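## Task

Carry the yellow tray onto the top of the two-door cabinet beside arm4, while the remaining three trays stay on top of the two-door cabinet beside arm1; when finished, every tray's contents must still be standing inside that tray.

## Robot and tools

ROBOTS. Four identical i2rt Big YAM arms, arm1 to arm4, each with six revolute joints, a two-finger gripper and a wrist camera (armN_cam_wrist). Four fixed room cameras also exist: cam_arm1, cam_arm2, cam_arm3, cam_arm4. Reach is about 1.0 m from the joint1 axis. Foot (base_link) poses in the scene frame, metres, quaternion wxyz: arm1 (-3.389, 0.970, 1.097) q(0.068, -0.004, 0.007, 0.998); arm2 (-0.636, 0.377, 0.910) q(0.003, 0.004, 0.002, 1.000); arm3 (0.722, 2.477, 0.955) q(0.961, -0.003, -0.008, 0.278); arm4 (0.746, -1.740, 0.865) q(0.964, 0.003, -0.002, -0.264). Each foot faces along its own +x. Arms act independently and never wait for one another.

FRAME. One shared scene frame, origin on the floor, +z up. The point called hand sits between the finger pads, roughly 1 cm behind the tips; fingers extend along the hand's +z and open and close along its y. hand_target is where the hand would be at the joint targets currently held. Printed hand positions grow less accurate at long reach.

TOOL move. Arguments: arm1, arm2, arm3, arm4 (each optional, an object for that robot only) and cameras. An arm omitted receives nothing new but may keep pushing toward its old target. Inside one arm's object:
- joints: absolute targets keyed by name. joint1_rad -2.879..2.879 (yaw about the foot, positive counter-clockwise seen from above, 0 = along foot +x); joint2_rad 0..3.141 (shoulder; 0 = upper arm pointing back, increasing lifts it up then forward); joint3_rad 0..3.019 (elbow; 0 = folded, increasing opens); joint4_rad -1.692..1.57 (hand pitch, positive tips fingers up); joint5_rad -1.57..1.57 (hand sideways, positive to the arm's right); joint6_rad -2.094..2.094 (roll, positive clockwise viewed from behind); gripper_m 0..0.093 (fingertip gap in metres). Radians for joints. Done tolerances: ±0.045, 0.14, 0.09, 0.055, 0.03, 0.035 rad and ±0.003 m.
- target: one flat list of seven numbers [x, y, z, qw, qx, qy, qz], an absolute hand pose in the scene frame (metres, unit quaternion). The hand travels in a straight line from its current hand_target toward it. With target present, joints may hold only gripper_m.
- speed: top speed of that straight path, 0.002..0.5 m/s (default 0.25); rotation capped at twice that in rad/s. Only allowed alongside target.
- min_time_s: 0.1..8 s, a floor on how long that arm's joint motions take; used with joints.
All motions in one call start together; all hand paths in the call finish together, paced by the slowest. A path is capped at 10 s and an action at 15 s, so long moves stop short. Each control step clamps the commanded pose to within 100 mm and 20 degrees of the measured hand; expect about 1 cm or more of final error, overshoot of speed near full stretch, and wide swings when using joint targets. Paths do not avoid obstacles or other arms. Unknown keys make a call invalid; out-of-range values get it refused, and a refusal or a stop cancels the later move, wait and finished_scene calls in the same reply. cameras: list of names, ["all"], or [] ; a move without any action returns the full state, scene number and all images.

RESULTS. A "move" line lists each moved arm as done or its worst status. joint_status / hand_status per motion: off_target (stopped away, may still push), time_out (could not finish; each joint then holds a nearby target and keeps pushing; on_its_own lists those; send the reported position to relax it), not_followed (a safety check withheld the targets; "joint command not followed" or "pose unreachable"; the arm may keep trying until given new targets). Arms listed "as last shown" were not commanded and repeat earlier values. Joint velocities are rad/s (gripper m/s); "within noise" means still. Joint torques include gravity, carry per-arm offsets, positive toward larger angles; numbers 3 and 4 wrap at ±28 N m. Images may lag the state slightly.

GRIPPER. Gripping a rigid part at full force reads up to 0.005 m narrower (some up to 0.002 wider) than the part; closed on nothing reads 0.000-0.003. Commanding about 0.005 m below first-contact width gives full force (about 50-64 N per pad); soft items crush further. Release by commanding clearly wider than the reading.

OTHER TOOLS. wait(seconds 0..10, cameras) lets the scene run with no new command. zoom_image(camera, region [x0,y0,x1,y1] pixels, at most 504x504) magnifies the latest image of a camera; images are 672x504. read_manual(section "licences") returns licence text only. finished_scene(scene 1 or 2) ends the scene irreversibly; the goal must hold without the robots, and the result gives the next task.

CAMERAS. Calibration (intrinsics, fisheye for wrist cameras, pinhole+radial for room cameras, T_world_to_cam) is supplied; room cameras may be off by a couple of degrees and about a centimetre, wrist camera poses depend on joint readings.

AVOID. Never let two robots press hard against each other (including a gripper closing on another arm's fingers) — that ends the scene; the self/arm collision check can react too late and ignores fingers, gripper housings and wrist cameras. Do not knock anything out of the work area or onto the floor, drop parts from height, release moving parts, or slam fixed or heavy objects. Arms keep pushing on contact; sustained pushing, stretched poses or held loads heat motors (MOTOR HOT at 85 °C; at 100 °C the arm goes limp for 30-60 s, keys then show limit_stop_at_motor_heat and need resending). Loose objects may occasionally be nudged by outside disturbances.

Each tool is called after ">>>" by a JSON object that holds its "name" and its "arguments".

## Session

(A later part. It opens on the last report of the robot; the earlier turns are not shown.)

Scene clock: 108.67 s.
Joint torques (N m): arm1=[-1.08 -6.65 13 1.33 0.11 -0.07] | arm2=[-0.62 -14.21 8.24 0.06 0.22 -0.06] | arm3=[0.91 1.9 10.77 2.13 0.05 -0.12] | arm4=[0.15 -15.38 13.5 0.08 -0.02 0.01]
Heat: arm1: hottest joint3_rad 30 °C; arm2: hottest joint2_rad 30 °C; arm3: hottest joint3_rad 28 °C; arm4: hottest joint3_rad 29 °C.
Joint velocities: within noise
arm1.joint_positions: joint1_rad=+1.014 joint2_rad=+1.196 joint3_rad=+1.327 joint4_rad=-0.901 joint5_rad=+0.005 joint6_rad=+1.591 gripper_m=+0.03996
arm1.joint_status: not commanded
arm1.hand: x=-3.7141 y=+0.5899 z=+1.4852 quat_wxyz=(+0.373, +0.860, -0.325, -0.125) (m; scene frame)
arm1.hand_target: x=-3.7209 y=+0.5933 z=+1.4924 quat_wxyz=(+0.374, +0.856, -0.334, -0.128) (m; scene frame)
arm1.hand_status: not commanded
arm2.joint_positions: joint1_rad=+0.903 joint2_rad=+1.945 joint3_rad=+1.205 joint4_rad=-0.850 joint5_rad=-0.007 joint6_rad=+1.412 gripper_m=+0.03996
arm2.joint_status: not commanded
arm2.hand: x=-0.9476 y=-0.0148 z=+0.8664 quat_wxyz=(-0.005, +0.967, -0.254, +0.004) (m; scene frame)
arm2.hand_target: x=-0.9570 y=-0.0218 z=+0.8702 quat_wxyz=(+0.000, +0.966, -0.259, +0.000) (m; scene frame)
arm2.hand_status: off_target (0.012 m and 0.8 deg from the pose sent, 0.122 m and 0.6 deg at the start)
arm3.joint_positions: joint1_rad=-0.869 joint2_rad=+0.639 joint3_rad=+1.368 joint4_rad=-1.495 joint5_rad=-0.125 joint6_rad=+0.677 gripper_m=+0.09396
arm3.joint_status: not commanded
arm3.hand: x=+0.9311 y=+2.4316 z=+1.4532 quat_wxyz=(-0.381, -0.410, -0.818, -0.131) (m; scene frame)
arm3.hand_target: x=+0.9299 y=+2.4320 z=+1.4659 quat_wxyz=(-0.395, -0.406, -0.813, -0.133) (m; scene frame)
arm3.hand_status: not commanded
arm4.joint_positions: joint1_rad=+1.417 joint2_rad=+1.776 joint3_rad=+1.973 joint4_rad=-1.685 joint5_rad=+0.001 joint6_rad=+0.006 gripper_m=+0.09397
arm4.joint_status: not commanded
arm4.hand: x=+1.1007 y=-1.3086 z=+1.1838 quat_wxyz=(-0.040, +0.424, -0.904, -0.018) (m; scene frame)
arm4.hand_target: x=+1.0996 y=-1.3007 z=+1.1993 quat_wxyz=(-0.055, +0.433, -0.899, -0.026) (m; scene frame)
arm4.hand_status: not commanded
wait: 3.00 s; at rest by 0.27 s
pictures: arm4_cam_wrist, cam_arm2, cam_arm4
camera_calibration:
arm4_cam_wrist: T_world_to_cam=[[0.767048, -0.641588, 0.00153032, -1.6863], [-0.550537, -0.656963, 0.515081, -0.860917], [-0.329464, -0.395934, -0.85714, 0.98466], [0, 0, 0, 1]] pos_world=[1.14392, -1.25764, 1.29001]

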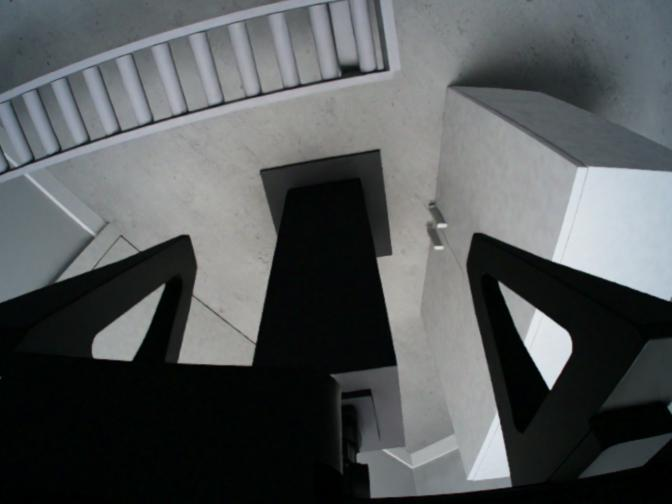

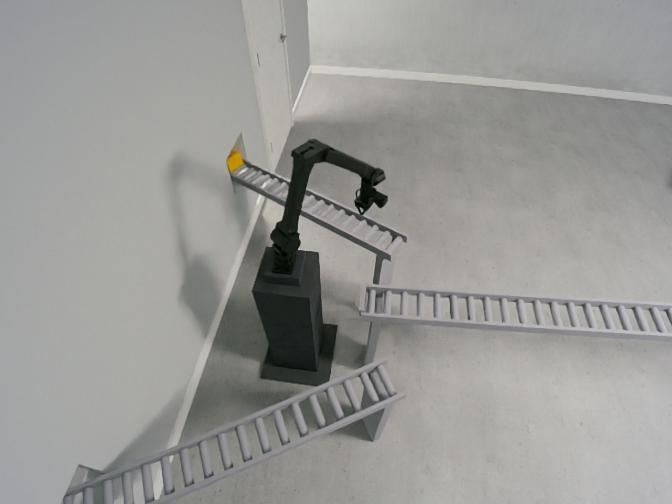

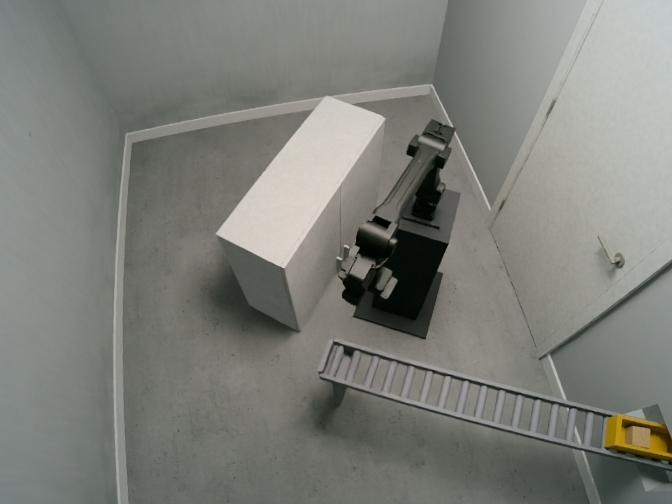

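>>> {"name": "move", "arguments": {"arm4": {"target":[1.03,-1.30,0.92,0,0.263,0.9648,0],"speed":0.4,"joints":{"gripper_m":0.05}}, "cameras": []}}

>>> {"name": "wait", "arguments": {"seconds": 5, "cameras": ["arm4_cam_wrist","cam_arm4"]}}

>>> {"name": "zoom_image", "arguments": {"camera": "cam_arm4", "region": [280, 300, 480, 450]}}

Scene clock: 113.37 s.
Joint torques (N m): arm1=[-1.08 -6.65 13 1.33 0.12 -0.07] | arm2=[-0.62 -14.21 8.25 0.06 0.22 -0.05] | arm3=[0.97 1.85 10.8 2.13 0.05 -0.12] | arm4=[0.73 -14.33 8.49 0.58 0.13 0.2]
Heat: arm1: hottest joint3_rad 30 °C; arm2: hottest joint2_rad 29 °C; arm3: hottest joint3_rad 28 °C; arm4: hottest joint3_rad 29 °C.
move: arm4 done
Joint velocities: within noise
arm1, arm2, arm3: as last shown
arm4.joint_positions: joint1_rad=+1.516 joint2_rad=+1.827 joint3_rad=+1.354 joint4_rad=-1.101 joint5_rad=-0.002 joint6_rad=+1.519 gripper_m=+0.05009
arm4.joint_status: all done
arm4.hand: x=+1.0361 y=-1.3058 z=+0.9258 quat_wxyz=(+0.000, -0.265, -0.964, -0.001) (m; scene frame)
arm4.hand_target: x=+1.0299 y=-1.3002 z=+0.9199 quat_wxyz=(+0.000, -0.263, -0.965, +0.000) (m; scene frame)
arm4.hand_status: done (0.010 m and 0.3 deg from the pose sent, 0.273 m and 80.9 deg at the start)
pictures: none
No camera images: "cameras" was empty.

Scene clock: 118.37 s.
Joint torques (N m): arm1=[-1.08 -6.71 12.98 1.32 0.12 -0.07] | arm2=[-0.62 -14.21 8.25 0.06 0.22 -0.06] | arm3=[0.91 1.85 10.74 2.13 0.05 -0.13] | arm4=[0.67 -14.39 8.5 0.59 0.13 0.22]
Heat: arm1: hottest joint3_rad 30 °C; arm2: hottest joint2_rad 29 °C; arm3: hottest joint3_rad 28 °C; arm4: hottest joint3_rad 29 °C.
Joint velocities: within noise
arm1.joint_positions: joint1_rad=+1.014 joint2_rad=+1.196 joint3_rad=+1.327 joint4_rad=-0.901 joint5_rad=+0.005 joint6_rad=+1.591 gripper_m=+0.03996
arm1.joint_status: not commanded
arm1.hand: x=-3.7141 y=+0.5899 z=+1.4852 quat_wxyz=(+0.373, +0.860, -0.325, -0.125) (m; scene frame)
arm1.hand_target: x=-3.7209 y=+0.5933 z=+1.4924 quat_wxyz=(+0.374, +0.856, -0.334, -0.128) (m; scene frame)
arm1.hand_status: not commanded
arm2.joint_positions: joint1_rad=+0.903 joint2_rad=+1.945 joint3_rad=+1.205 joint4_rad=-0.850 joint5_rad=-0.007 joint6_rad=+1.412 gripper_m=+0.03996
arm2.joint_status: not commanded
arm2.hand: x=-0.9476 y=-0.0148 z=+0.8664 quat_wxyz=(-0.005, +0.967, -0.254, +0.004) (m; scene frame)
arm2.hand_target: x=-0.9570 y=-0.0218 z=+0.8702 quat_wxyz=(+0.000, +0.966, -0.259, +0.000) (m; scene frame)
arm2.hand_status: not commanded
arm3.joint_positions: joint1_rad=-0.869 joint2_rad=+0.639 joint3_rad=+1.368 joint4_rad=-1.495 joint5_rad=-0.125 joint6_rad=+0.677 gripper_m=+0.09396
arm3.joint_status: not commanded
arm3.hand: x=+0.9311 y=+2.4316 z=+1.4532 quat_wxyz=(-0.381, -0.410, -0.818, -0.131) (m; scene frame)
arm3.hand_target: x=+0.9299 y=+2.4320 z=+1.4659 quat_wxyz=(-0.395, -0.406, -0.813, -0.133) (m; scene frame)
arm3.hand_status: not commanded
arm4.joint_positions: joint1_rad=+1.516 joint2_rad=+1.827 joint3_rad=+1.354 joint4_rad=-1.101 joint5_rad=-0.002 joint6_rad=+1.519 gripper_m=+0.05009
arm4.joint_status: all done
arm4.hand: x=+1.0361 y=-1.3058 z=+0.9258 quat_wxyz=(+0.000, -0.266, -0.964, -0.001) (m; scene frame)
arm4.hand_target: x=+1.0299 y=-1.3002 z=+0.9199 quat_wxyz=(+0.000, -0.263, -0.965, +0.000) (m; scene frame)
arm4.hand_status: done (0.010 m and 0.3 deg from the pose sent, 0.273 m and 80.9 deg at the start)
wait: 5.00 s; at rest by 0.27 s
pictures: arm4_cam_wrist, cam_arm4
camera_calibration:
arm4_cam_wrist: T_world_to_cam=[[-0.514584, -0.857439, -0.0013436, -0.585782], [-0.693108, 0.415039, 0.589359, 0.716946], [-0.504782, 0.304206, -0.80787, 1.79356], [0, 0, 0, 1]] pos_world=[1.10085, -1.34545, 1.02564]

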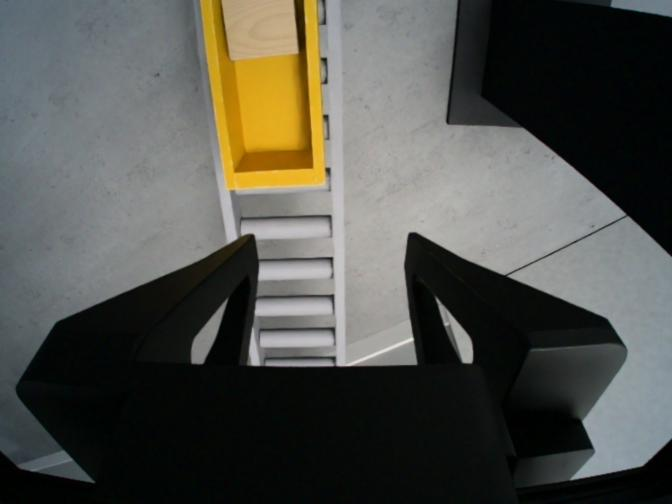

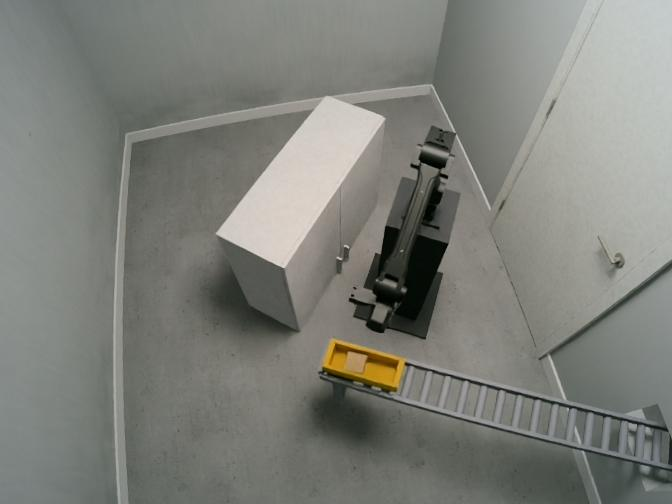

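Scaled by 2.520 from the camera's 672x504 image, which has a finer 960x720 frame.

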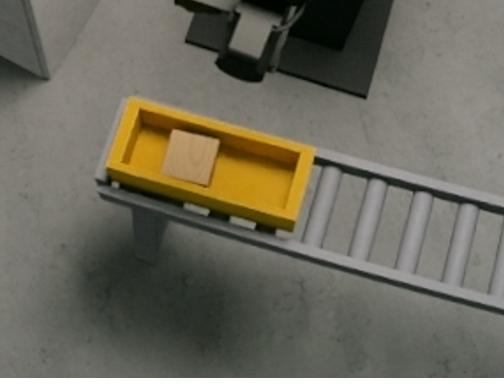

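>>> {"name": "move", "arguments": {"arm4": {"target":[1.016,-1.270,0.66,0,0.263,0.9648,0],"speed":0.3}, "cameras": ["arm4_cam_wrist"]}}

Scene clock: 121.20 s.
Joint torques (N m): arm1=[-1.08 -6.71 13 1.33 0.11 -0.07] | arm2=[-0.67 -14.21 8.24 0.08 0.22 -0.05] | arm3=[0.73 1.85 10.78 2.18 0.06 -0.12] | arm4=[0.44 -17.14 7.25 0.44 0.11 0.22]
Heat: arm1: hottest joint3_rad 30 °C; arm2: hottest joint2_rad 29 °C; arm3: hottest joint3_rad 28 °C; arm4: hottest joint3_rad 29 °C.
move: arm4 off_target
Joint velocities: within noise
arm1, arm2, arm3: as last shown
arm4.joint_positions: joint1_rad=+1.571 joint2_rad=+2.323 joint3_rad=+1.318 joint4_rad=-0.596 joint5_rad=-0.002 joint6_rad=+1.572 gripper_m=+0.05009
arm4.joint_status: not commanded
arm4.hand: x=+1.0156 y=-1.2853 z=+0.6586 quat_wxyz=(+0.003, -0.265, -0.964, +0.012) (m; scene frame)
arm4.hand_target: x=+1.0158 y=-1.2703 z=+0.6603 quat_wxyz=(+0.000, -0.263, -0.965, +0.000) (m; scene frame)
arm4.hand_status: off_target (0.015 m and 1.4 deg from the pose sent, 0.269 m and 0.4 deg at the start)
pictures: arm4_cam_wrist
camera_calibration:
arm4_cam_wrist: T_world_to_cam=[[-0.512858, -0.858097, 0.0254209, -0.5993], [-0.685959, 0.427422, 0.588873, 0.860811], [-0.516175, 0.284571, -0.807826, 1.5474], [0, 0, 0, 1]] pos_world=[1.08186, -1.32253, 0.758356]

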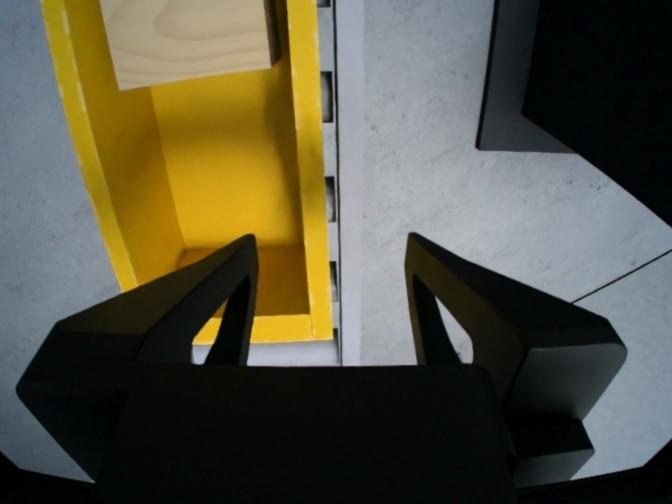

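>>> {"name": "move", "arguments": {"arm4": {"target":[1.036,-1.275,0.60,0,0.263,0.9648,0],"speed":0.15}, "cameras": ["arm4_cam_wrist"]}}

Scene clock: 123.37 s.
Joint torques (N m): arm1=[-1.03 -6.65 13 1.32 0.11 -0.06] | arm2=[-0.67 -14.15 8.24 0.06 0.22 -0.06] | arm3=[0.91 2.02 10.76 2.17 0.05 -0.12] | arm4=[-2.08 -17.49 6.68 0.49 0.14 0.01]
Heat: arm1: hottest joint3_rad 30 °C; arm2: hottest joint2_rad 29 °C; arm3: hottest joint3_rad 28 °C; arm4: hottest joint3_rad 29 °C.
move: arm4 off_target
Joint velocities: within noise
arm1, arm2, arm3: as last shown
arm4.joint_positions: joint1_rad=+1.564 joint2_rad=+2.458 joint3_rad=+1.389 joint4_rad=-0.526 joint5_rad=-0.002 joint6_rad=+1.556 gripper_m=+0.05009
arm4.joint_status: not commanded
arm4.hand: x=+1.0234 y=-1.2796 z=+0.6025 quat_wxyz=(+0.002, -0.260, -0.965, +0.009) (m; scene frame)
arm4.hand_target: x=+1.0359 y=-1.2752 z=+0.6003 quat_wxyz=(+0.000, -0.263, -0.965, +0.000) (m; scene frame)
arm4.hand_status: off_target (0.014 m and 1.1 deg from the pose sent, 0.063 m and 1.4 deg at the start)
pictures: arm4_cam_wrist
camera_calibration:
arm4_cam_wrist: T_world_to_cam=[[-0.505063, -0.862875, 0.0189428, -0.599226], [-0.691532, 0.417709, 0.589324, 0.889734], [-0.516425, 0.284546, -0.807675, 1.50462], [0, 0, 0, 1]] pos_world=[1.08966, -1.31684, 0.702253]

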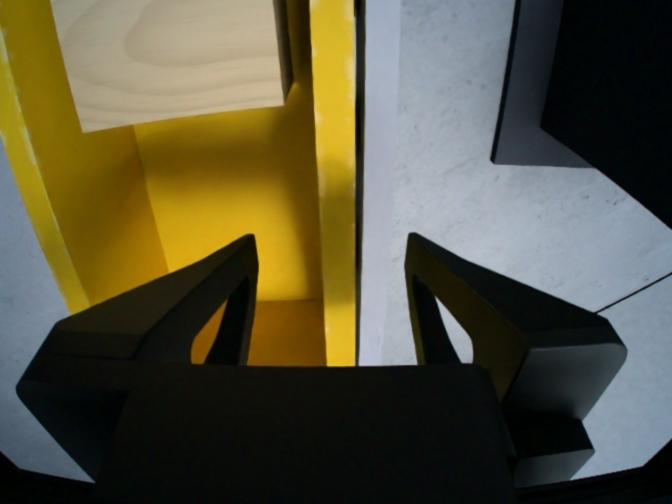

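>>> {"name": "move", "arguments": {"arm4": {"target":[1.040,-1.277,0.555,0,0.263,0.9648,0],"speed":0.12}, "cameras": ["arm4_cam_wrist"]}}

Scene clock: 124.93 s.
Joint torques (N m): arm1=[-1.08 -6.71 13 1.33 0.12 -0.07] | arm2=[-0.62 -14.21 8.25 0.06 0.22 -0.05] | arm3=[0.85 1.79 10.77 2.19 0.04 -0.12] | arm4=[-2.2 -17.44 6.2 0.54 0.14 0.01]
Heat: arm1: hottest joint3_rad 31 °C; arm2: hottest joint2_rad 29 °C; arm3: hottest joint3_rad 28 °C; arm4: hottest joint3_rad 29 °C.
move: arm4 off_target
Joint velocities: within noise
arm1, arm2, arm3: as last shown
arm4.joint_positions: joint1_rad=+1.556 joint2_rad=+2.559 joint3_rad=+1.444 joint4_rad=-0.477 joint5_rad=-0.002 joint6_rad=+1.548 gripper_m=+0.05009
arm4.joint_status: not commanded
arm4.hand: x=+1.0283 y=-1.2799 z=+0.5594 quat_wxyz=(+0.002, -0.260, -0.965, +0.008) (m; scene frame)
arm4.hand_target: x=+1.0399 y=-1.2773 z=+0.5553 quat_wxyz=(+0.000, -0.263, -0.965, +0.000) (m; scene frame)
arm4.hand_status: off_target (0.013 m and 1.0 deg from the pose sent, 0.050 m and 1.1 deg at the start)
pictures: arm4_cam_wrist
camera_calibration:
arm4_cam_wrist: T_world_to_cam=[[-0.505014, -0.862951, 0.01662, -0.595044], [-0.69223, 0.416456, 0.589391, 0.917673], [-0.515537, 0.286146, -0.807677, 1.47365], [0, 0, 0, 1]] pos_world=[1.09446, -1.31734, 0.659251]

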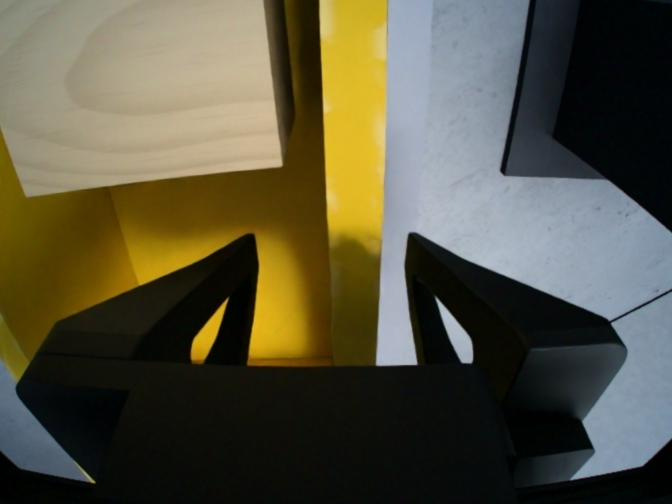

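>>> {"name": "move", "arguments": {"arm4": {"target":[1.041,-1.281,0.548,0,0.263,0.9648,0],"speed":0.1}}}

>>> {"name": "move", "arguments": {"arm4": {"joints":{"gripper_m":0.002}}}}

>>> {"name": "move", "arguments": {"arm4": {"target":[1.040,-1.281,0.63,0,0.263,0.9648,0],"speed":0.12}, "cameras": ["arm4_cam_wrist","cam_arm4"]}}

>>> {"name": "zoom_image", "arguments": {"camera": "cam_arm4", "region": [280, 280, 480, 430]}}

Scene clock: 126.40 s.
Joint torques (N m): arm1=[-1.08 -6.71 13 1.35 0.11 -0.06] | arm2=[-0.62 -14.21 8.25 0.06 0.23 -0.06] | arm3=[1.03 1.9 10.8 2.14 0.04 -0.12] | arm4=[-2.26 -16.79 6.09 0.57 0.14 -0.01]
Heat: arm1: hottest joint3_rad 31 °C; arm2: hottest joint2_rad 29 °C; arm3: hottest joint3_rad 28 °C; arm4: hottest joint3_rad 28 °C.
move: arm4 off_target
Joint velocities: within noise
arm1, arm2, arm3: as last shown
arm4.joint_positions: joint1_rad=+1.551 joint2_rad=+2.563 joint3_rad=+1.444 joint4_rad=-0.463 joint5_rad=-0.002 joint6_rad=+1.543 gripper_m=+0.05009
arm4.joint_status: not commanded
arm4.hand: x=+1.0316 y=-1.2796 z=+0.5576 quat_wxyz=(+0.001, -0.260, -0.966, +0.002) (m; scene frame)
arm4.hand_target: x=+1.0407 y=-1.2813 z=+0.5483 quat_wxyz=(+0.000, -0.263, -0.965, +0.000) (m; scene frame)
arm4.hand_status: off_target (0.014 m and 0.4 deg from the pose sent, 0.017 m and 0.9 deg at the start)
pictures: none

Scene clock: 127.10 s.
Joint torques (N m): arm1=[-1.03 -6.71 13 1.33 0.12 -0.07] | arm2=[-0.62 -14.21 8.25 0.06 0.22 -0.06] | arm3=[0.73 2.02 10.76 2.19 0.04 -0.12] | arm4=[-2.26 -16.97 6.08 0.53 0.16 0.01]
Heat: arm1: hottest joint3_rad 31 °C; arm2: hottest joint2_rad 29 °C; arm3: hottest joint3_rad 28 °C; arm4: hottest joint3_rad 28 °C.
move: arm4 off_target
Joint velocities: within noise
arm1, arm2, arm3: as last shown
arm4.joint_positions: joint1_rad=+1.551 joint2_rad=+2.565 joint3_rad=+1.444 joint4_rad=-0.462 joint5_rad=-0.003 joint6_rad=+1.542 gripper_m=+0.01104
arm4.joint_status: gripper_m off_target (ended at +0.01108, target +0.00200)
arm4.hand: x=+1.0312 y=-1.2800 z=+0.5566 quat_wxyz=(+0.001, -0.260, -0.966, +0.003) (m; scene frame)
arm4.hand_target: x=+1.0407 y=-1.2812 z=+0.5484 quat_wxyz=(+0.000, -0.263, -0.965, +0.000) (m; scene frame)
arm4.hand_status: not commanded
pictures: none

Scene clock: 128.63 s.
Joint torques (N m): arm1=[-1.08 -6.71 13 1.33 0.12 -0.07] | arm2=[-0.62 -14.27 8.25 0.06 0.22 -0.06] | arm3=[0.91 1.85 10.74 2.11 0.05 -0.13] | arm4=[-2.14 -20.37 5.24 -0.05 0.29 0.17]
Heat: arm1: hottest joint3_rad 31 °C; arm2: hottest joint2_rad 29 °C; arm3: hottest joint3_rad 29 °C; arm4: hottest joint3_rad 28 °C.
move: arm4 off_target
Joint velocities: within noise
arm1, arm2, arm3: as last shown
arm4.joint_positions: joint1_rad=+1.551 joint2_rad=+2.432 joint3_rad=+1.368 joint4_rad=-0.547 joint5_rad=-0.006 joint6_rad=+1.528 gripper_m=+0.01104
arm4.joint_status: not commanded
arm4.hand: x=+1.0250 y=-1.2890 z=+0.6126 quat_wxyz=(+0.007, -0.253, -0.967, +0.016) (m; scene frame)
arm4.hand_target: x=+1.0397 y=-1.2813 z=+0.6297 quat_wxyz=(+0.000, -0.263, -0.965, +0.000) (m; scene frame)
arm4.hand_status: off_target (0.024 m and 2.3 deg from the pose sent, 0.074 m and 0.5 deg at the start)
pictures: arm4_cam_wrist, cam_arm4
camera_calibration:
arm4_cam_wrist: T_world_to_cam=[[-0.492277, -0.869745, 0.0347312, -0.638346], [-0.690311, 0.4144, 0.59308, 0.881021], [-0.530221, 0.267984, -0.804394, 1.50698], [0, 0, 0, 1]] pos_world=[1.09297, -1.32414, 0.711863]

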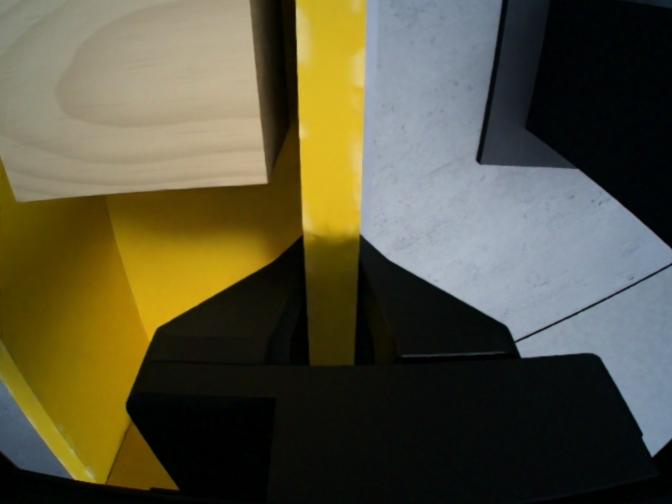

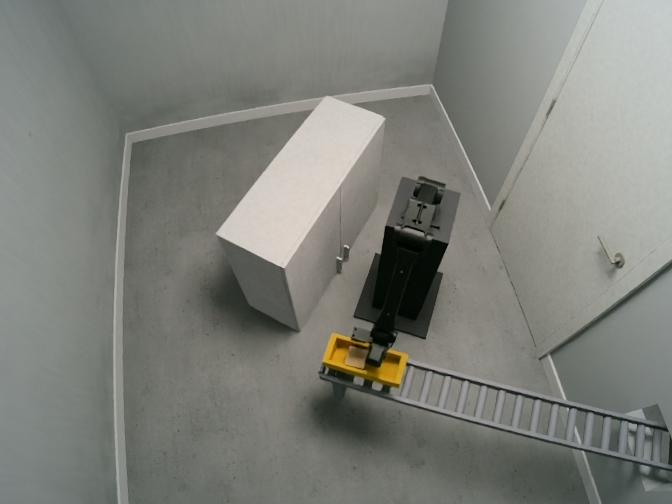

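Scaled by 2.520 from the camera's 672x504 image, which has a finer 960x720 frame.

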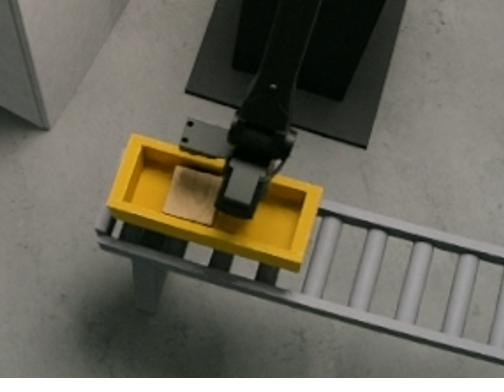

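>>> {"name": "move", "arguments": {"arm4": {"target":[1.005,-1.315,1.03,0,0.263,0.9648,0],"speed":0.25}}}

>>> {"name": "move", "arguments": {"arm4": {"joints":{"joint1_rad":-0.056,"joint6_rad":1.65},"min_time_s":4}, "cameras": ["arm4_cam_wrist","cam_arm4"]}}

Scene clock: 131.80 s.
Joint torques (N m): arm1=[-1.08 -6.71 13 1.33 0.12 -0.07] | arm2=[-0.67 -14.21 8.24 0.05 0.22 -0.06] | arm3=[1.03 1.79 10.78 2.17 0.05 -0.12] | arm4=[-0.15 -14.56 14.42 -0.18 0.25 0.25]
Heat: arm1: hottest joint3_rad 31 °C; arm2: hottest joint2_rad 29 °C; arm3: hottest joint3_rad 29 °C; arm4: hottest joint3_rad 28 °C.
move: arm4 off_target
Joint velocities: within noise
arm1, arm2, arm3: as last shown
arm4.joint_positions: joint1_rad=+1.551 joint2_rad=+1.684 joint3_rad=+1.371 joint4_rad=-1.332 joint5_rad=-0.006 joint6_rad=+1.543 gripper_m=+0.01104
arm4.joint_status: not commanded
arm4.hand: x=+0.9960 y=-1.3345 z=+1.0023 quat_wxyz=(+0.012, -0.260, -0.965, +0.032) (m; scene frame)
arm4.hand_target: x=+1.0040 y=-1.3164 z=+1.0303 quat_wxyz=(+0.000, -0.263, -0.965, +0.000) (m; scene frame)
arm4.hand_status: off_target (0.035 m and 3.9 deg from the pose sent, 0.419 m and 2.3 deg at the start)
pictures: none

Scene clock: 136.27 s.
Joint torques (N m): arm1=[-1.08 -6.71 13 1.33 0.12 -0.07] | arm2=[-0.62 -14.21 8.25 0.08 0.22 -0.06] | arm3=[0.85 1.79 10.77 2.14 0.03 -0.12] | arm4=[-0.91 -14.56 14.38 -0.23 0.27 0.22]
Heat: arm1: hottest joint3_rad 31 °C; arm2: hottest joint2_rad 29 °C; arm3: hottest joint3_rad 29 °C; arm4: hottest joint3_rad 29 °C.
move: arm4 done
Joint velocities: within noise
arm1.joint_positions: joint1_rad=+1.014 joint2_rad=+1.196 joint3_rad=+1.327 joint4_rad=-0.901 joint5_rad=+0.005 joint6_rad=+1.591 gripper_m=+0.03996
arm1.joint_status: not commanded
arm1.hand: x=-3.7141 y=+0.5899 z=+1.4852 quat_wxyz=(+0.373, +0.860, -0.325, -0.125) (m; scene frame)
arm1.hand_target: x=-3.7209 y=+0.5933 z=+1.4924 quat_wxyz=(+0.374, +0.856, -0.334, -0.128) (m; scene frame)
arm1.hand_status: not commanded
arm2.joint_positions: joint1_rad=+0.903 joint2_rad=+1.945 joint3_rad=+1.205 joint4_rad=-0.850 joint5_rad=-0.007 joint6_rad=+1.412 gripper_m=+0.03996
arm2.joint_status: not commanded
arm2.hand: x=-0.9476 y=-0.0148 z=+0.8664 quat_wxyz=(-0.005, +0.967, -0.254, +0.004) (m; scene frame)
arm2.hand_target: x=-0.9570 y=-0.0218 z=+0.8702 quat_wxyz=(+0.000, +0.966, -0.259, +0.000) (m; scene frame)
arm2.hand_status: not commanded
arm3.joint_positions: joint1_rad=-0.869 joint2_rad=+0.639 joint3_rad=+1.368 joint4_rad=-1.495 joint5_rad=-0.125 joint6_rad=+0.677 gripper_m=+0.09396
arm3.joint_status: not commanded
arm3.hand: x=+0.9311 y=+2.4316 z=+1.4532 quat_wxyz=(-0.381, -0.410, -0.818, -0.131) (m; scene frame)
arm3.hand_target: x=+0.9299 y=+2.4320 z=+1.4659 quat_wxyz=(-0.395, -0.406, -0.813, -0.133) (m; scene frame)
arm3.hand_status: not commanded
arm4.joint_positions: joint1_rad=-0.054 joint2_rad=+1.684 joint3_rad=+1.371 joint4_rad=-1.332 joint5_rad=-0.006 joint6_rad=+1.639 gripper_m=+0.01104
arm4.joint_status: all done
arm4.hand: x=+1.1423 y=-2.0049 z=+1.0002 quat_wxyz=(+0.035, -0.897, -0.441, +0.013) (m; scene frame)
arm4.hand_target: x=+1.1577 y=-2.0175 z=+1.0280 quat_wxyz=(+0.004, -0.900, -0.435, -0.003) (m; scene frame)
arm4.hand_status: not commanded
pictures: arm4_cam_wrist, cam_arm4
camera_calibration:
arm4_cam_wrist: T_world_to_cam=[[-0.787903, 0.611295, 0.0743491, 2.05065], [0.527659, 0.607946, 0.593278, 0.0253355], [0.317467, 0.506676, -0.801557, 1.58027], [0, 0, 0, 1]] pos_world=[1.10066, -2.06964, 1.09919]

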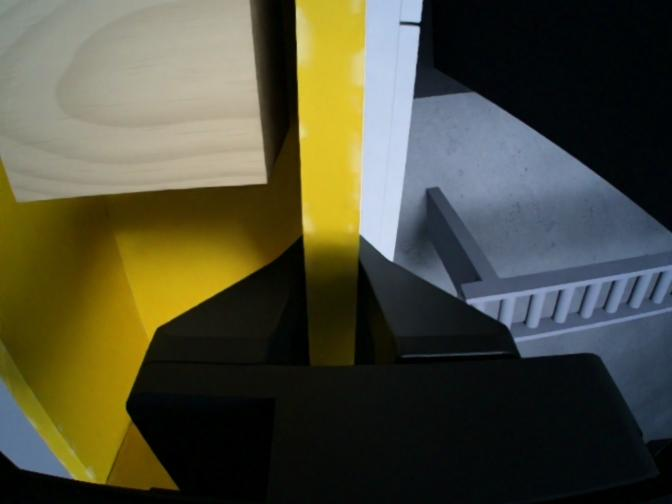

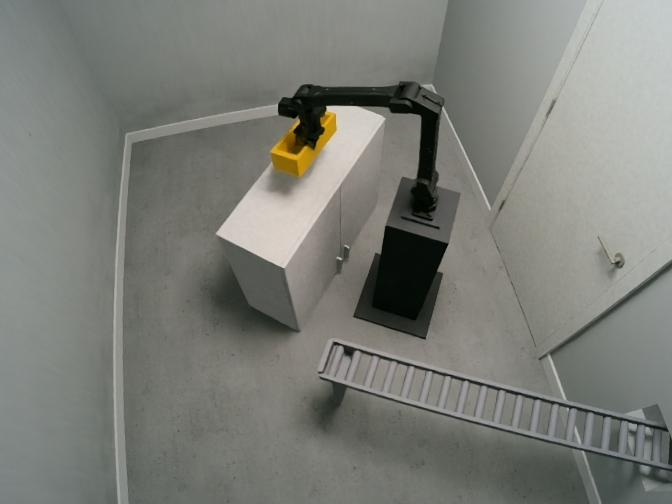

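>>> {"name": "move", "arguments": {"arm4": {"target":[1.146,-2.01,0.92,0,0.897,-0.442,0],"speed":0.2}}}

>>> {"name": "move", "arguments": {"arm4": {"target":[1.144,-2.008,0.875,0,0.897,-0.442,0],"speed":0.06}, "cameras": ["arm4_cam_wrist","cam_arm4"]}}

>>> {"name": "zoom_image", "arguments": {"camera": "cam_arm4", "region": [220, 80, 400, 280]}}

Scene clock: 144.77 s.
Joint torques (N m): arm1=[-1.08 -6.71 12.98 1.35 0.12 -0.07] | arm2=[-0.62 -14.21 8.24 0.06 0.22 -0.06] | arm3=[0.91 1.85 10.78 2.17 0.04 -0.12] | arm4=[-2.2 -14.27 10.76 -1.11 -0.72 0.22]
Heat: arm1: hottest joint3_rad 31 °C; arm2: hottest joint2_rad 29 °C; arm3: hottest joint3_rad 29 °C; arm4: hottest joint3_rad 29 °C.
move: arm4 off_target
Joint velocities: within noise
arm1, arm2, arm3: as last shown
arm4.joint_positions: joint1_rad=-0.226 joint2_rad=+1.915 joint3_rad=+1.358 joint4_rad=-1.353 joint5_rad=-0.519 joint6_rad=+2.080 gripper_m=+0.01104
arm4.joint_status: not commanded
arm4.hand: x=+1.1400 y=-1.9973 z=+0.9161 quat_wxyz=(+0.285, -0.948, -0.100, -0.103) (m; scene frame)
arm4.hand_target: x=+1.1451 y=-2.0102 z=+0.9200 quat_wxyz=(+0.287, -0.947, -0.089, -0.111) (m; scene frame)
arm4.hand_status: off_target (0.015 m and 72.6 deg from the pose sent, 0.080 m and 104.9 deg at the start; pose on its path clipped on 167 of 226 steps; a joint's target at an end of its range on 192 of 226 steps)
pictures: none

Scene clock: 155.23 s.
Joint torques (N m): arm1=[-1.08 -6.71 13 1.33 0.12 -0.07] | arm2=[-0.62 -14.21 8.25 0.06 0.22 -0.06] | arm3=[0.79 1.9 10.78 2.15 0.05 -0.12] | arm4=[-2.61 -14.51 10.21 -0.81 -0.55 0.18]
Heat: arm1: hottest joint3_rad 32 °C; arm2: hottest joint2_rad 29 °C; arm3: hottest joint3_rad 29 °C; arm4: hottest joint3_rad 29 °C.
move: arm4 off_target
Joint velocities: within noise
arm1, arm2, arm3: as last shown
arm4.joint_positions: joint1_rad=-0.235 joint2_rad=+2.013 joint3_rad=+1.360 joint4_rad=-1.349 joint5_rad=-0.567 joint6_rad=+2.085 gripper_m=+0.01104
arm4.joint_status: not commanded
arm4.hand: x=+1.1382 y=-1.9906 z=+0.8769 quat_wxyz=(+0.331, -0.936, -0.075, -0.093) (m; scene frame)
arm4.hand_target: x=+1.1431 y=-2.0082 z=+0.8771 quat_wxyz=(+0.327, -0.937, -0.066, -0.104) (m; scene frame)
arm4.hand_status: off_target (0.018 m and 72.6 deg from the pose sent, 0.043 m and 72.6 deg at the start; the path was cut at 10 s, short of the pose sent; pose on its path clipped on 230 of 314 steps; a joint's target at an end of its range on 314 of 314 steps)
pictures: arm4_cam_wrist, cam_arm4
camera_calibration:
arm4_cam_wrist: T_world_to_cam=[[-0.200244, 0.768533, 0.607667, 1.22441], [0.712352, -0.311615, 0.628849, -1.97989], [0.672649, 0.558796, -0.485067, 0.897594], [0, 0, 0, 1]] pos_world=[1.05179, -2.05954, 0.936408]

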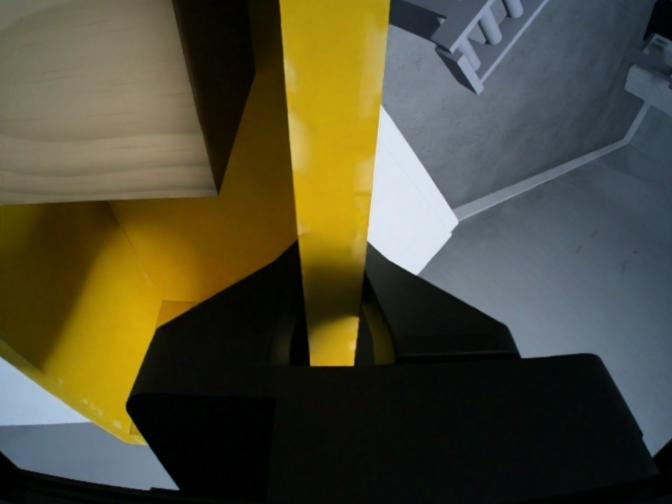

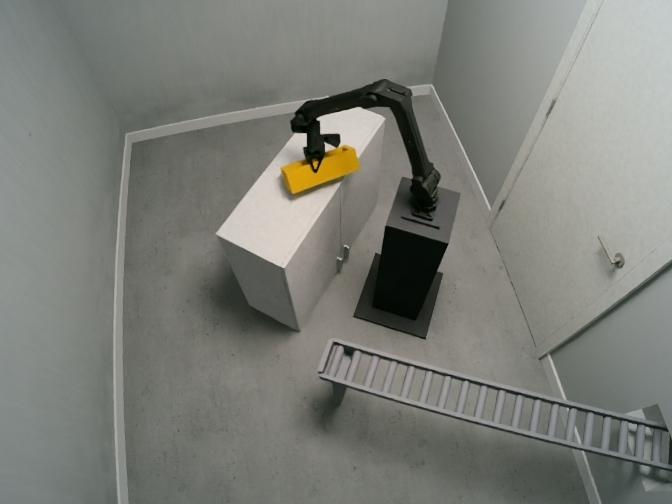

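Scaled by 2.520 from the camera's 672x504 image, which has a finer 960x720 frame.

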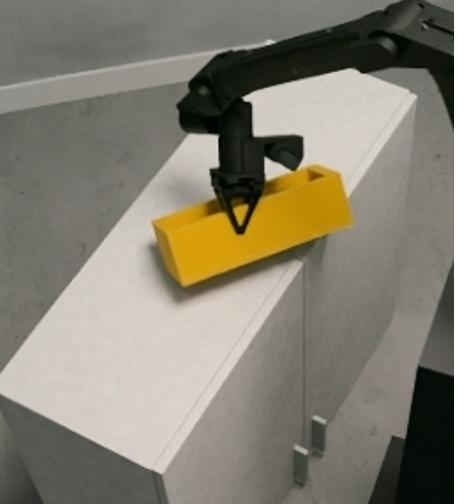

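>>> {"name": "move", "arguments": {"arm4": {"target":[1.146,-2.01,1.0,0,0.897,0.441,0],"speed":0.15}, "cameras": ["arm4_cam_wrist","cam_arm4"]}}

Scene clock: 159.73 s.
Joint torques (N m): arm1=[-1.08 -6.71 13 1.33 0.12 -0.07] | arm2=[-0.67 -14.21 8.24 0.05 0.22 -0.06] | arm3=[1.03 1.9 10.81 2.17 0.03 -0.12] | arm4=[0.85 -15.97 9.95 0.59 0.45 0.05]
Heat: arm1: hottest joint3_rad 32 °C; arm2: hottest joint2_rad 28 °C; arm3: hottest joint3_rad 29 °C; arm4: hottest joint3_rad 29 °C.
move: arm4 off_target
Joint velocities: within noise
arm1, arm2, arm3: as last shown
arm4.joint_positions: joint1_rad=-0.069 joint2_rad=+1.687 joint3_rad=+1.319 joint4_rad=-1.264 joint5_rad=-0.003 joint6_rad=+1.647 gripper_m=+0.01104
arm4.joint_status: not commanded
arm4.hand: x=+1.1358 y=-2.0096 z=+0.9797 quat_wxyz=(+0.028, -0.902, -0.431, +0.011) (m; scene frame)
arm4.hand_target: x=+1.1456 y=-2.0096 z=+0.9999 quat_wxyz=(+0.000, -0.897, -0.441, +0.000) (m; scene frame)
arm4.hand_status: off_target (0.023 m and 3.7 deg from the pose sent, 0.125 m and 58.4 deg at the start)
pictures: arm4_cam_wrist, cam_arm4
camera_calibration:
arm4_cam_wrist: T_world_to_cam=[[-0.774383, 0.629701, 0.0617121, 2.08389], [0.5366, 0.601933, 0.591385, 0.0234174], [0.335249, 0.491073, -0.804024, 1.51914], [0, 0, 0, 1]] pos_world=[1.09187, -2.07233, 1.07898]

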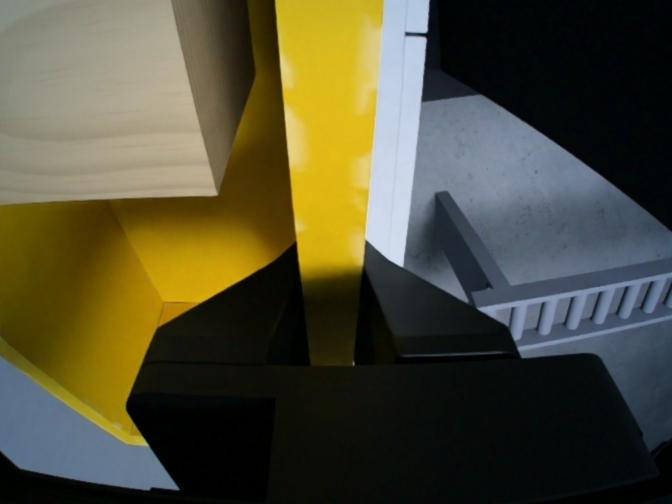

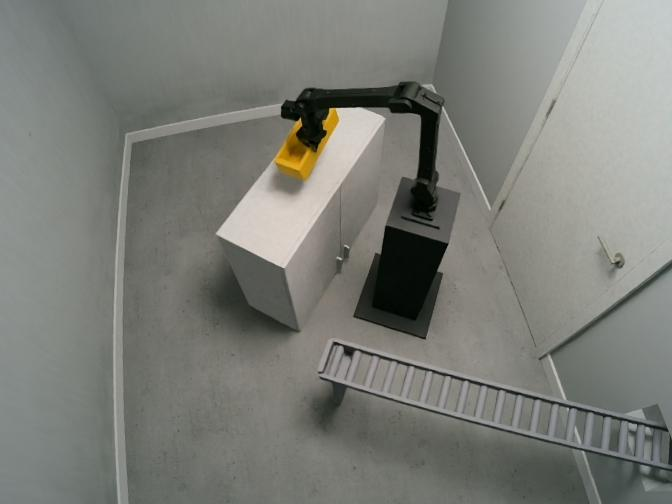

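>>> {"name": "move", "arguments": {"arm4": {"target":[1.146,-2.012,0.93,0,0.897,0.441,0],"speed":0.15}, "cameras": ["cam_arm4"]}}

>>> {"name": "zoom_image", "arguments": {"camera": "cam_arm4", "region": [220, 80, 400, 280]}}

>>> {"name": "move", "arguments": {"arm4": {"target":[1.146,-2.012,0.875,0,0.897,0.441,0],"speed":0.06}, "cameras": ["arm4_cam_wrist","cam_arm4"]}}

>>> {"name": "zoom_image", "arguments": {"camera": "cam_arm4", "region": [220, 80, 400, 280]}}

Scene clock: 161.60 s.
Joint torques (N m): arm1=[-1.08 -6.71 13 1.32 0.12 -0.07] | arm2=[-0.67 -14.21 8.24 0.08 0.22 -0.06] | arm3=[0.97 1.85 10.78 2.13 0.04 -0.11] | arm4=[0.44 -15.15 9.61 0.62 0.44 0.03]
Heat: arm1: hottest joint3_rad 32 °C; arm2: hottest joint2_rad 28 °C; arm3: hottest joint3_rad 29 °C; arm4: hottest joint3_rad 29 °C.
move: arm4 off_target
Joint velocities: within noise
arm1, arm2, arm3: as last shown
arm4.joint_positions: joint1_rad=-0.069 joint2_rad=+1.748 joint3_rad=+1.215 joint4_rad=-1.089 joint5_rad=-0.003 joint6_rad=+1.643 gripper_m=+0.01104
arm4.joint_status: not commanded
arm4.hand: x=+1.1339 y=-2.0079 z=+0.9156 quat_wxyz=(+0.024, -0.901, -0.433, +0.009) (m; scene frame)
arm4.hand_target: x=+1.1458 y=-2.0117 z=+0.9302 quat_wxyz=(+0.000, -0.897, -0.441, +0.000) (m; scene frame)
arm4.hand_status: off_target (0.019 m and 3.1 deg from the pose sent, 0.051 m and 3.7 deg at the start)
pictures: cam_arm4

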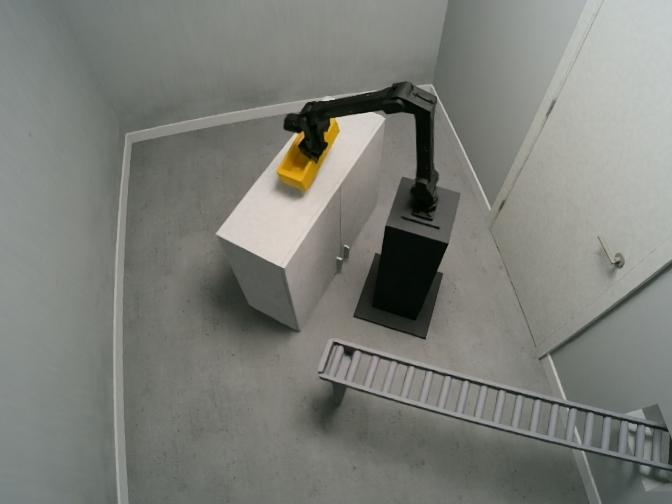

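Scaled by 2.520 from the camera's 672x504 image, which has a finer 960x720 frame.

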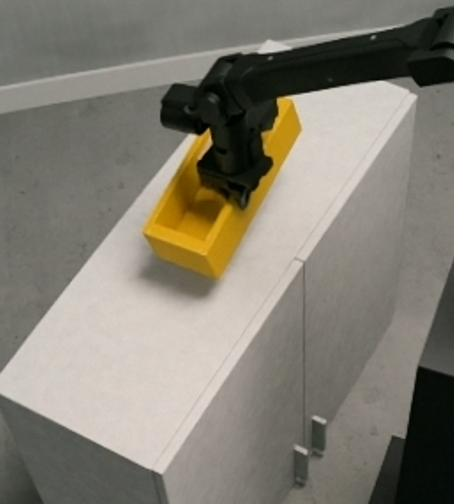

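Scene clock: 163.10 s.
Joint torques (N m): arm1=[-1.08 -6.71 12.98 1.33 0.12 -0.07] | arm2=[-0.67 -14.21 8.25 0.06 0.22 -0.06] | arm3=[0.79 1.96 10.76 2.19 0.05 -0.12] | arm4=[0.38 -14.74 8.58 0.76 0.45 0.03]
Heat: arm1: hottest joint3_rad 32 °C; arm2: hottest joint2_rad 28 °C; arm3: hottest joint3_rad 29 °C; arm4: hottest joint3_rad 29 °C.
move: arm4 off_target
Joint velocities: within noise
arm1, arm2, arm3: as last shown
arm4.joint_positions: joint1_rad=-0.069 joint2_rad=+1.816 joint3_rad=+1.162 joint4_rad=-0.954 joint5_rad=-0.003 joint6_rad=+1.643 gripper_m=+0.01104
arm4.joint_status: not commanded
arm4.hand: x=+1.1357 y=-2.0088 z=+0.8671 quat_wxyz=(+0.017, -0.901, -0.433, +0.005) (m; scene frame)
arm4.hand_target: x=+1.1460 y=-2.0118 z=+0.8752 quat_wxyz=(+0.000, -0.897, -0.441, +0.000) (m; scene frame)
arm4.hand_status: off_target (0.013 m and 2.3 deg from the pose sent, 0.043 m and 3.1 deg at the start)
pictures: arm4_cam_wrist, cam_arm4
camera_calibration:
arm4_cam_wrist: T_world_to_cam=[[-0.778181, 0.626971, 0.0366413, 2.11088], [0.521682, 0.612811, 0.593558, 0.126403], [0.349689, 0.48101, -0.803957, 1.39166], [0, 0, 0, 1]] pos_world=[1.09005, -2.07032, 0.966464]

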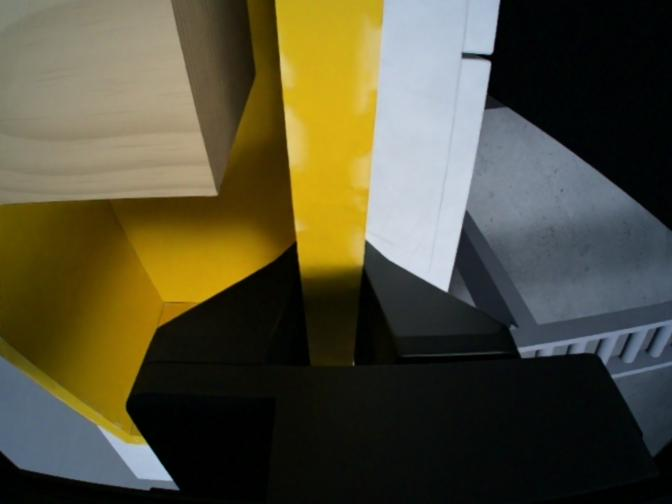

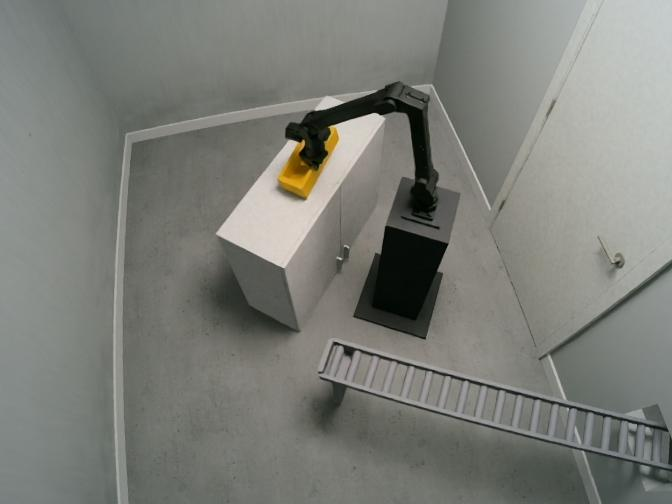

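Scaled by 2.520 from the camera's 672x504 image, which has a finer 960x720 frame.

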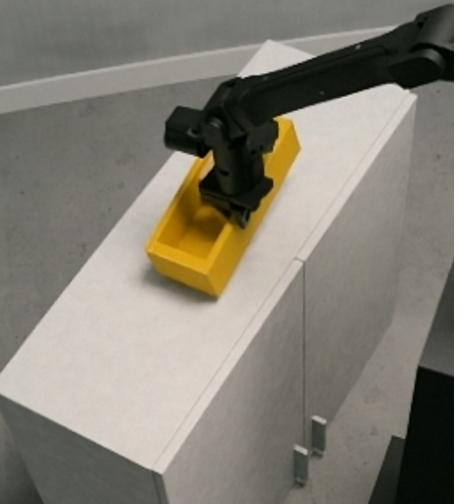

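>>> {"name": "move", "arguments": {"arm4": {"target":[1.146,-2.012,0.845,0,0.897,0.441,0],"speed":0.05}, "cameras": ["cam_arm4"]}}

>>> {"name": "zoom_image", "arguments": {"camera": "cam_arm4", "region": [220, 80, 400, 280]}}

Scene clock: 164.50 s.
Joint torques (N m): arm1=[-1.08 -6.71 13 1.33 0.12 -0.07] | arm2=[-0.67 -14.27 8.25 0.06 0.22 -0.05] | arm3=[0.73 1.67 10.73 2.13 0.05 -0.13] | arm4=[0.32 -14.39 7.87 0.69 0.44 0.03]
Heat: arm1: hottest joint3_rad 32 °C; arm2: hottest joint2_rad 28 °C; arm3: hottest joint3_rad 29 °C; arm4: hottest joint3_rad 29 °C.
move: arm4 done
Joint velocities: within noise
arm1, arm2, arm3: as last shown
arm4.joint_positions: joint1_rad=-0.069 joint2_rad=+1.858 joint3_rad=+1.143 joint4_rad=-0.880 joint5_rad=-0.003 joint6_rad=+1.642 gripper_m=+0.01104
arm4.joint_status: not commanded
arm4.hand: x=+1.1381 y=-2.0102 z=+0.8420 quat_wxyz=(+0.012, -0.901, -0.433, +0.002) (m; scene frame)
arm4.hand_target: x=+1.1460 y=-2.0118 z=+0.8451 quat_wxyz=(+0.000, -0.897, -0.441, +0.000) (m; scene frame)
arm4.hand_status: done (0.009 m and 1.7 deg from the pose sent, 0.025 m and 2.3 deg at the start)
pictures: cam_arm4

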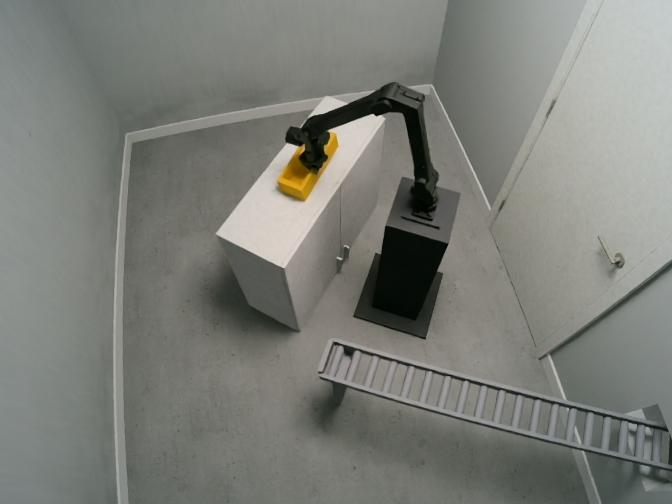

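Scaled by 2.520 from the camera's 672x504 image, which has a finer 960x720 frame.

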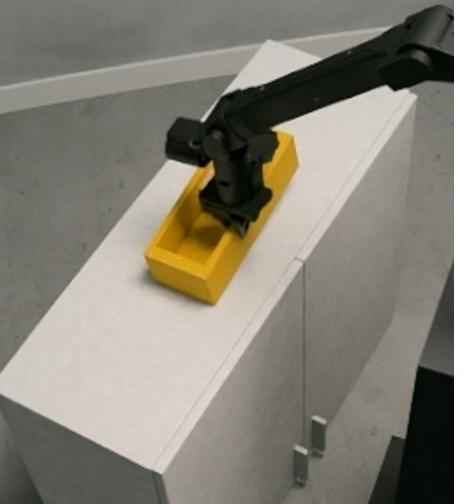

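Close to the surface; continue.

>>> {"name": "move", "arguments": {"arm4": {"target":[1.146,-2.012,0.822,0,0.897,0.441,0],"speed":0.05}, "cameras": ["cam_arm4"]}}

>>> {"name": "zoom_image", "arguments": {"camera": "cam_arm4", "region": [250, 110, 370, 220]}}

Scene clock: 165.73 s.
Joint torques (N m): arm1=[-1.08 -6.71 13 1.33 0.12 -0.07] | arm2=[-0.62 -14.21 8.24 0.08 0.22 -0.06] | arm3=[0.79 1.9 10.77 2.15 0.04 -0.13] | arm4=[0.32 -14.21 7.39 0.59 0.42 0.03]
Heat: arm1: hottest joint3_rad 32 °C; arm2: hottest joint2_rad 28 °C; arm3: hottest joint3_rad 29 °C; arm4: hottest joint3_rad 29 °C.
move: arm4 done
Joint velocities: within noise
arm1, arm2, arm3: as last shown
arm4.joint_positions: joint1_rad=-0.069 joint2_rad=+1.894 joint3_rad=+1.131 joint4_rad=-0.822 joint5_rad=-0.002 joint6_rad=+1.641 gripper_m=+0.01104
arm4.joint_status: not commanded
arm4.hand: x=+1.1402 y=-2.0117 z=+0.8220 quat_wxyz=(+0.008, -0.901, -0.434, +0.000) (m; scene frame)
arm4.hand_target: x=+1.1459 y=-2.0118 z=+0.8220 quat_wxyz=(+0.000, -0.897, -0.441, +0.000) (m; scene frame)
arm4.hand_status: done (0.006 m and 1.3 deg from the pose sent, 0.022 m and 1.7 deg at the start)
pictures: cam_arm4

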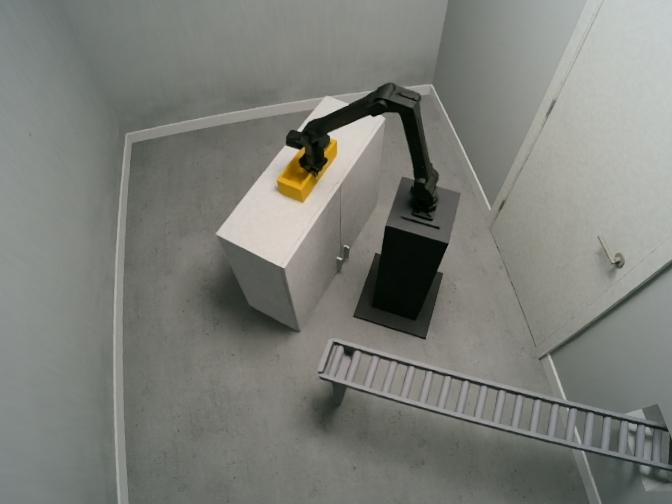

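Scaled by 4.200 from the camera's 672x504 image, which has a finer 960x720 frame.

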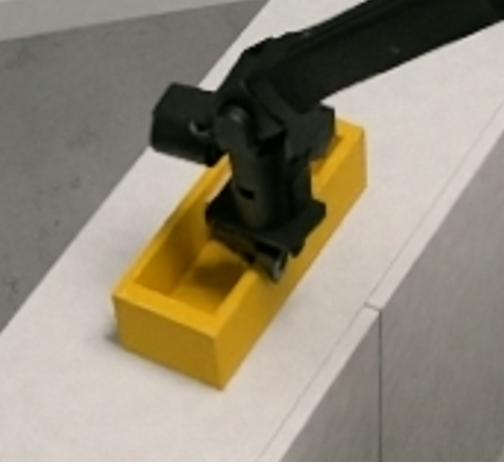

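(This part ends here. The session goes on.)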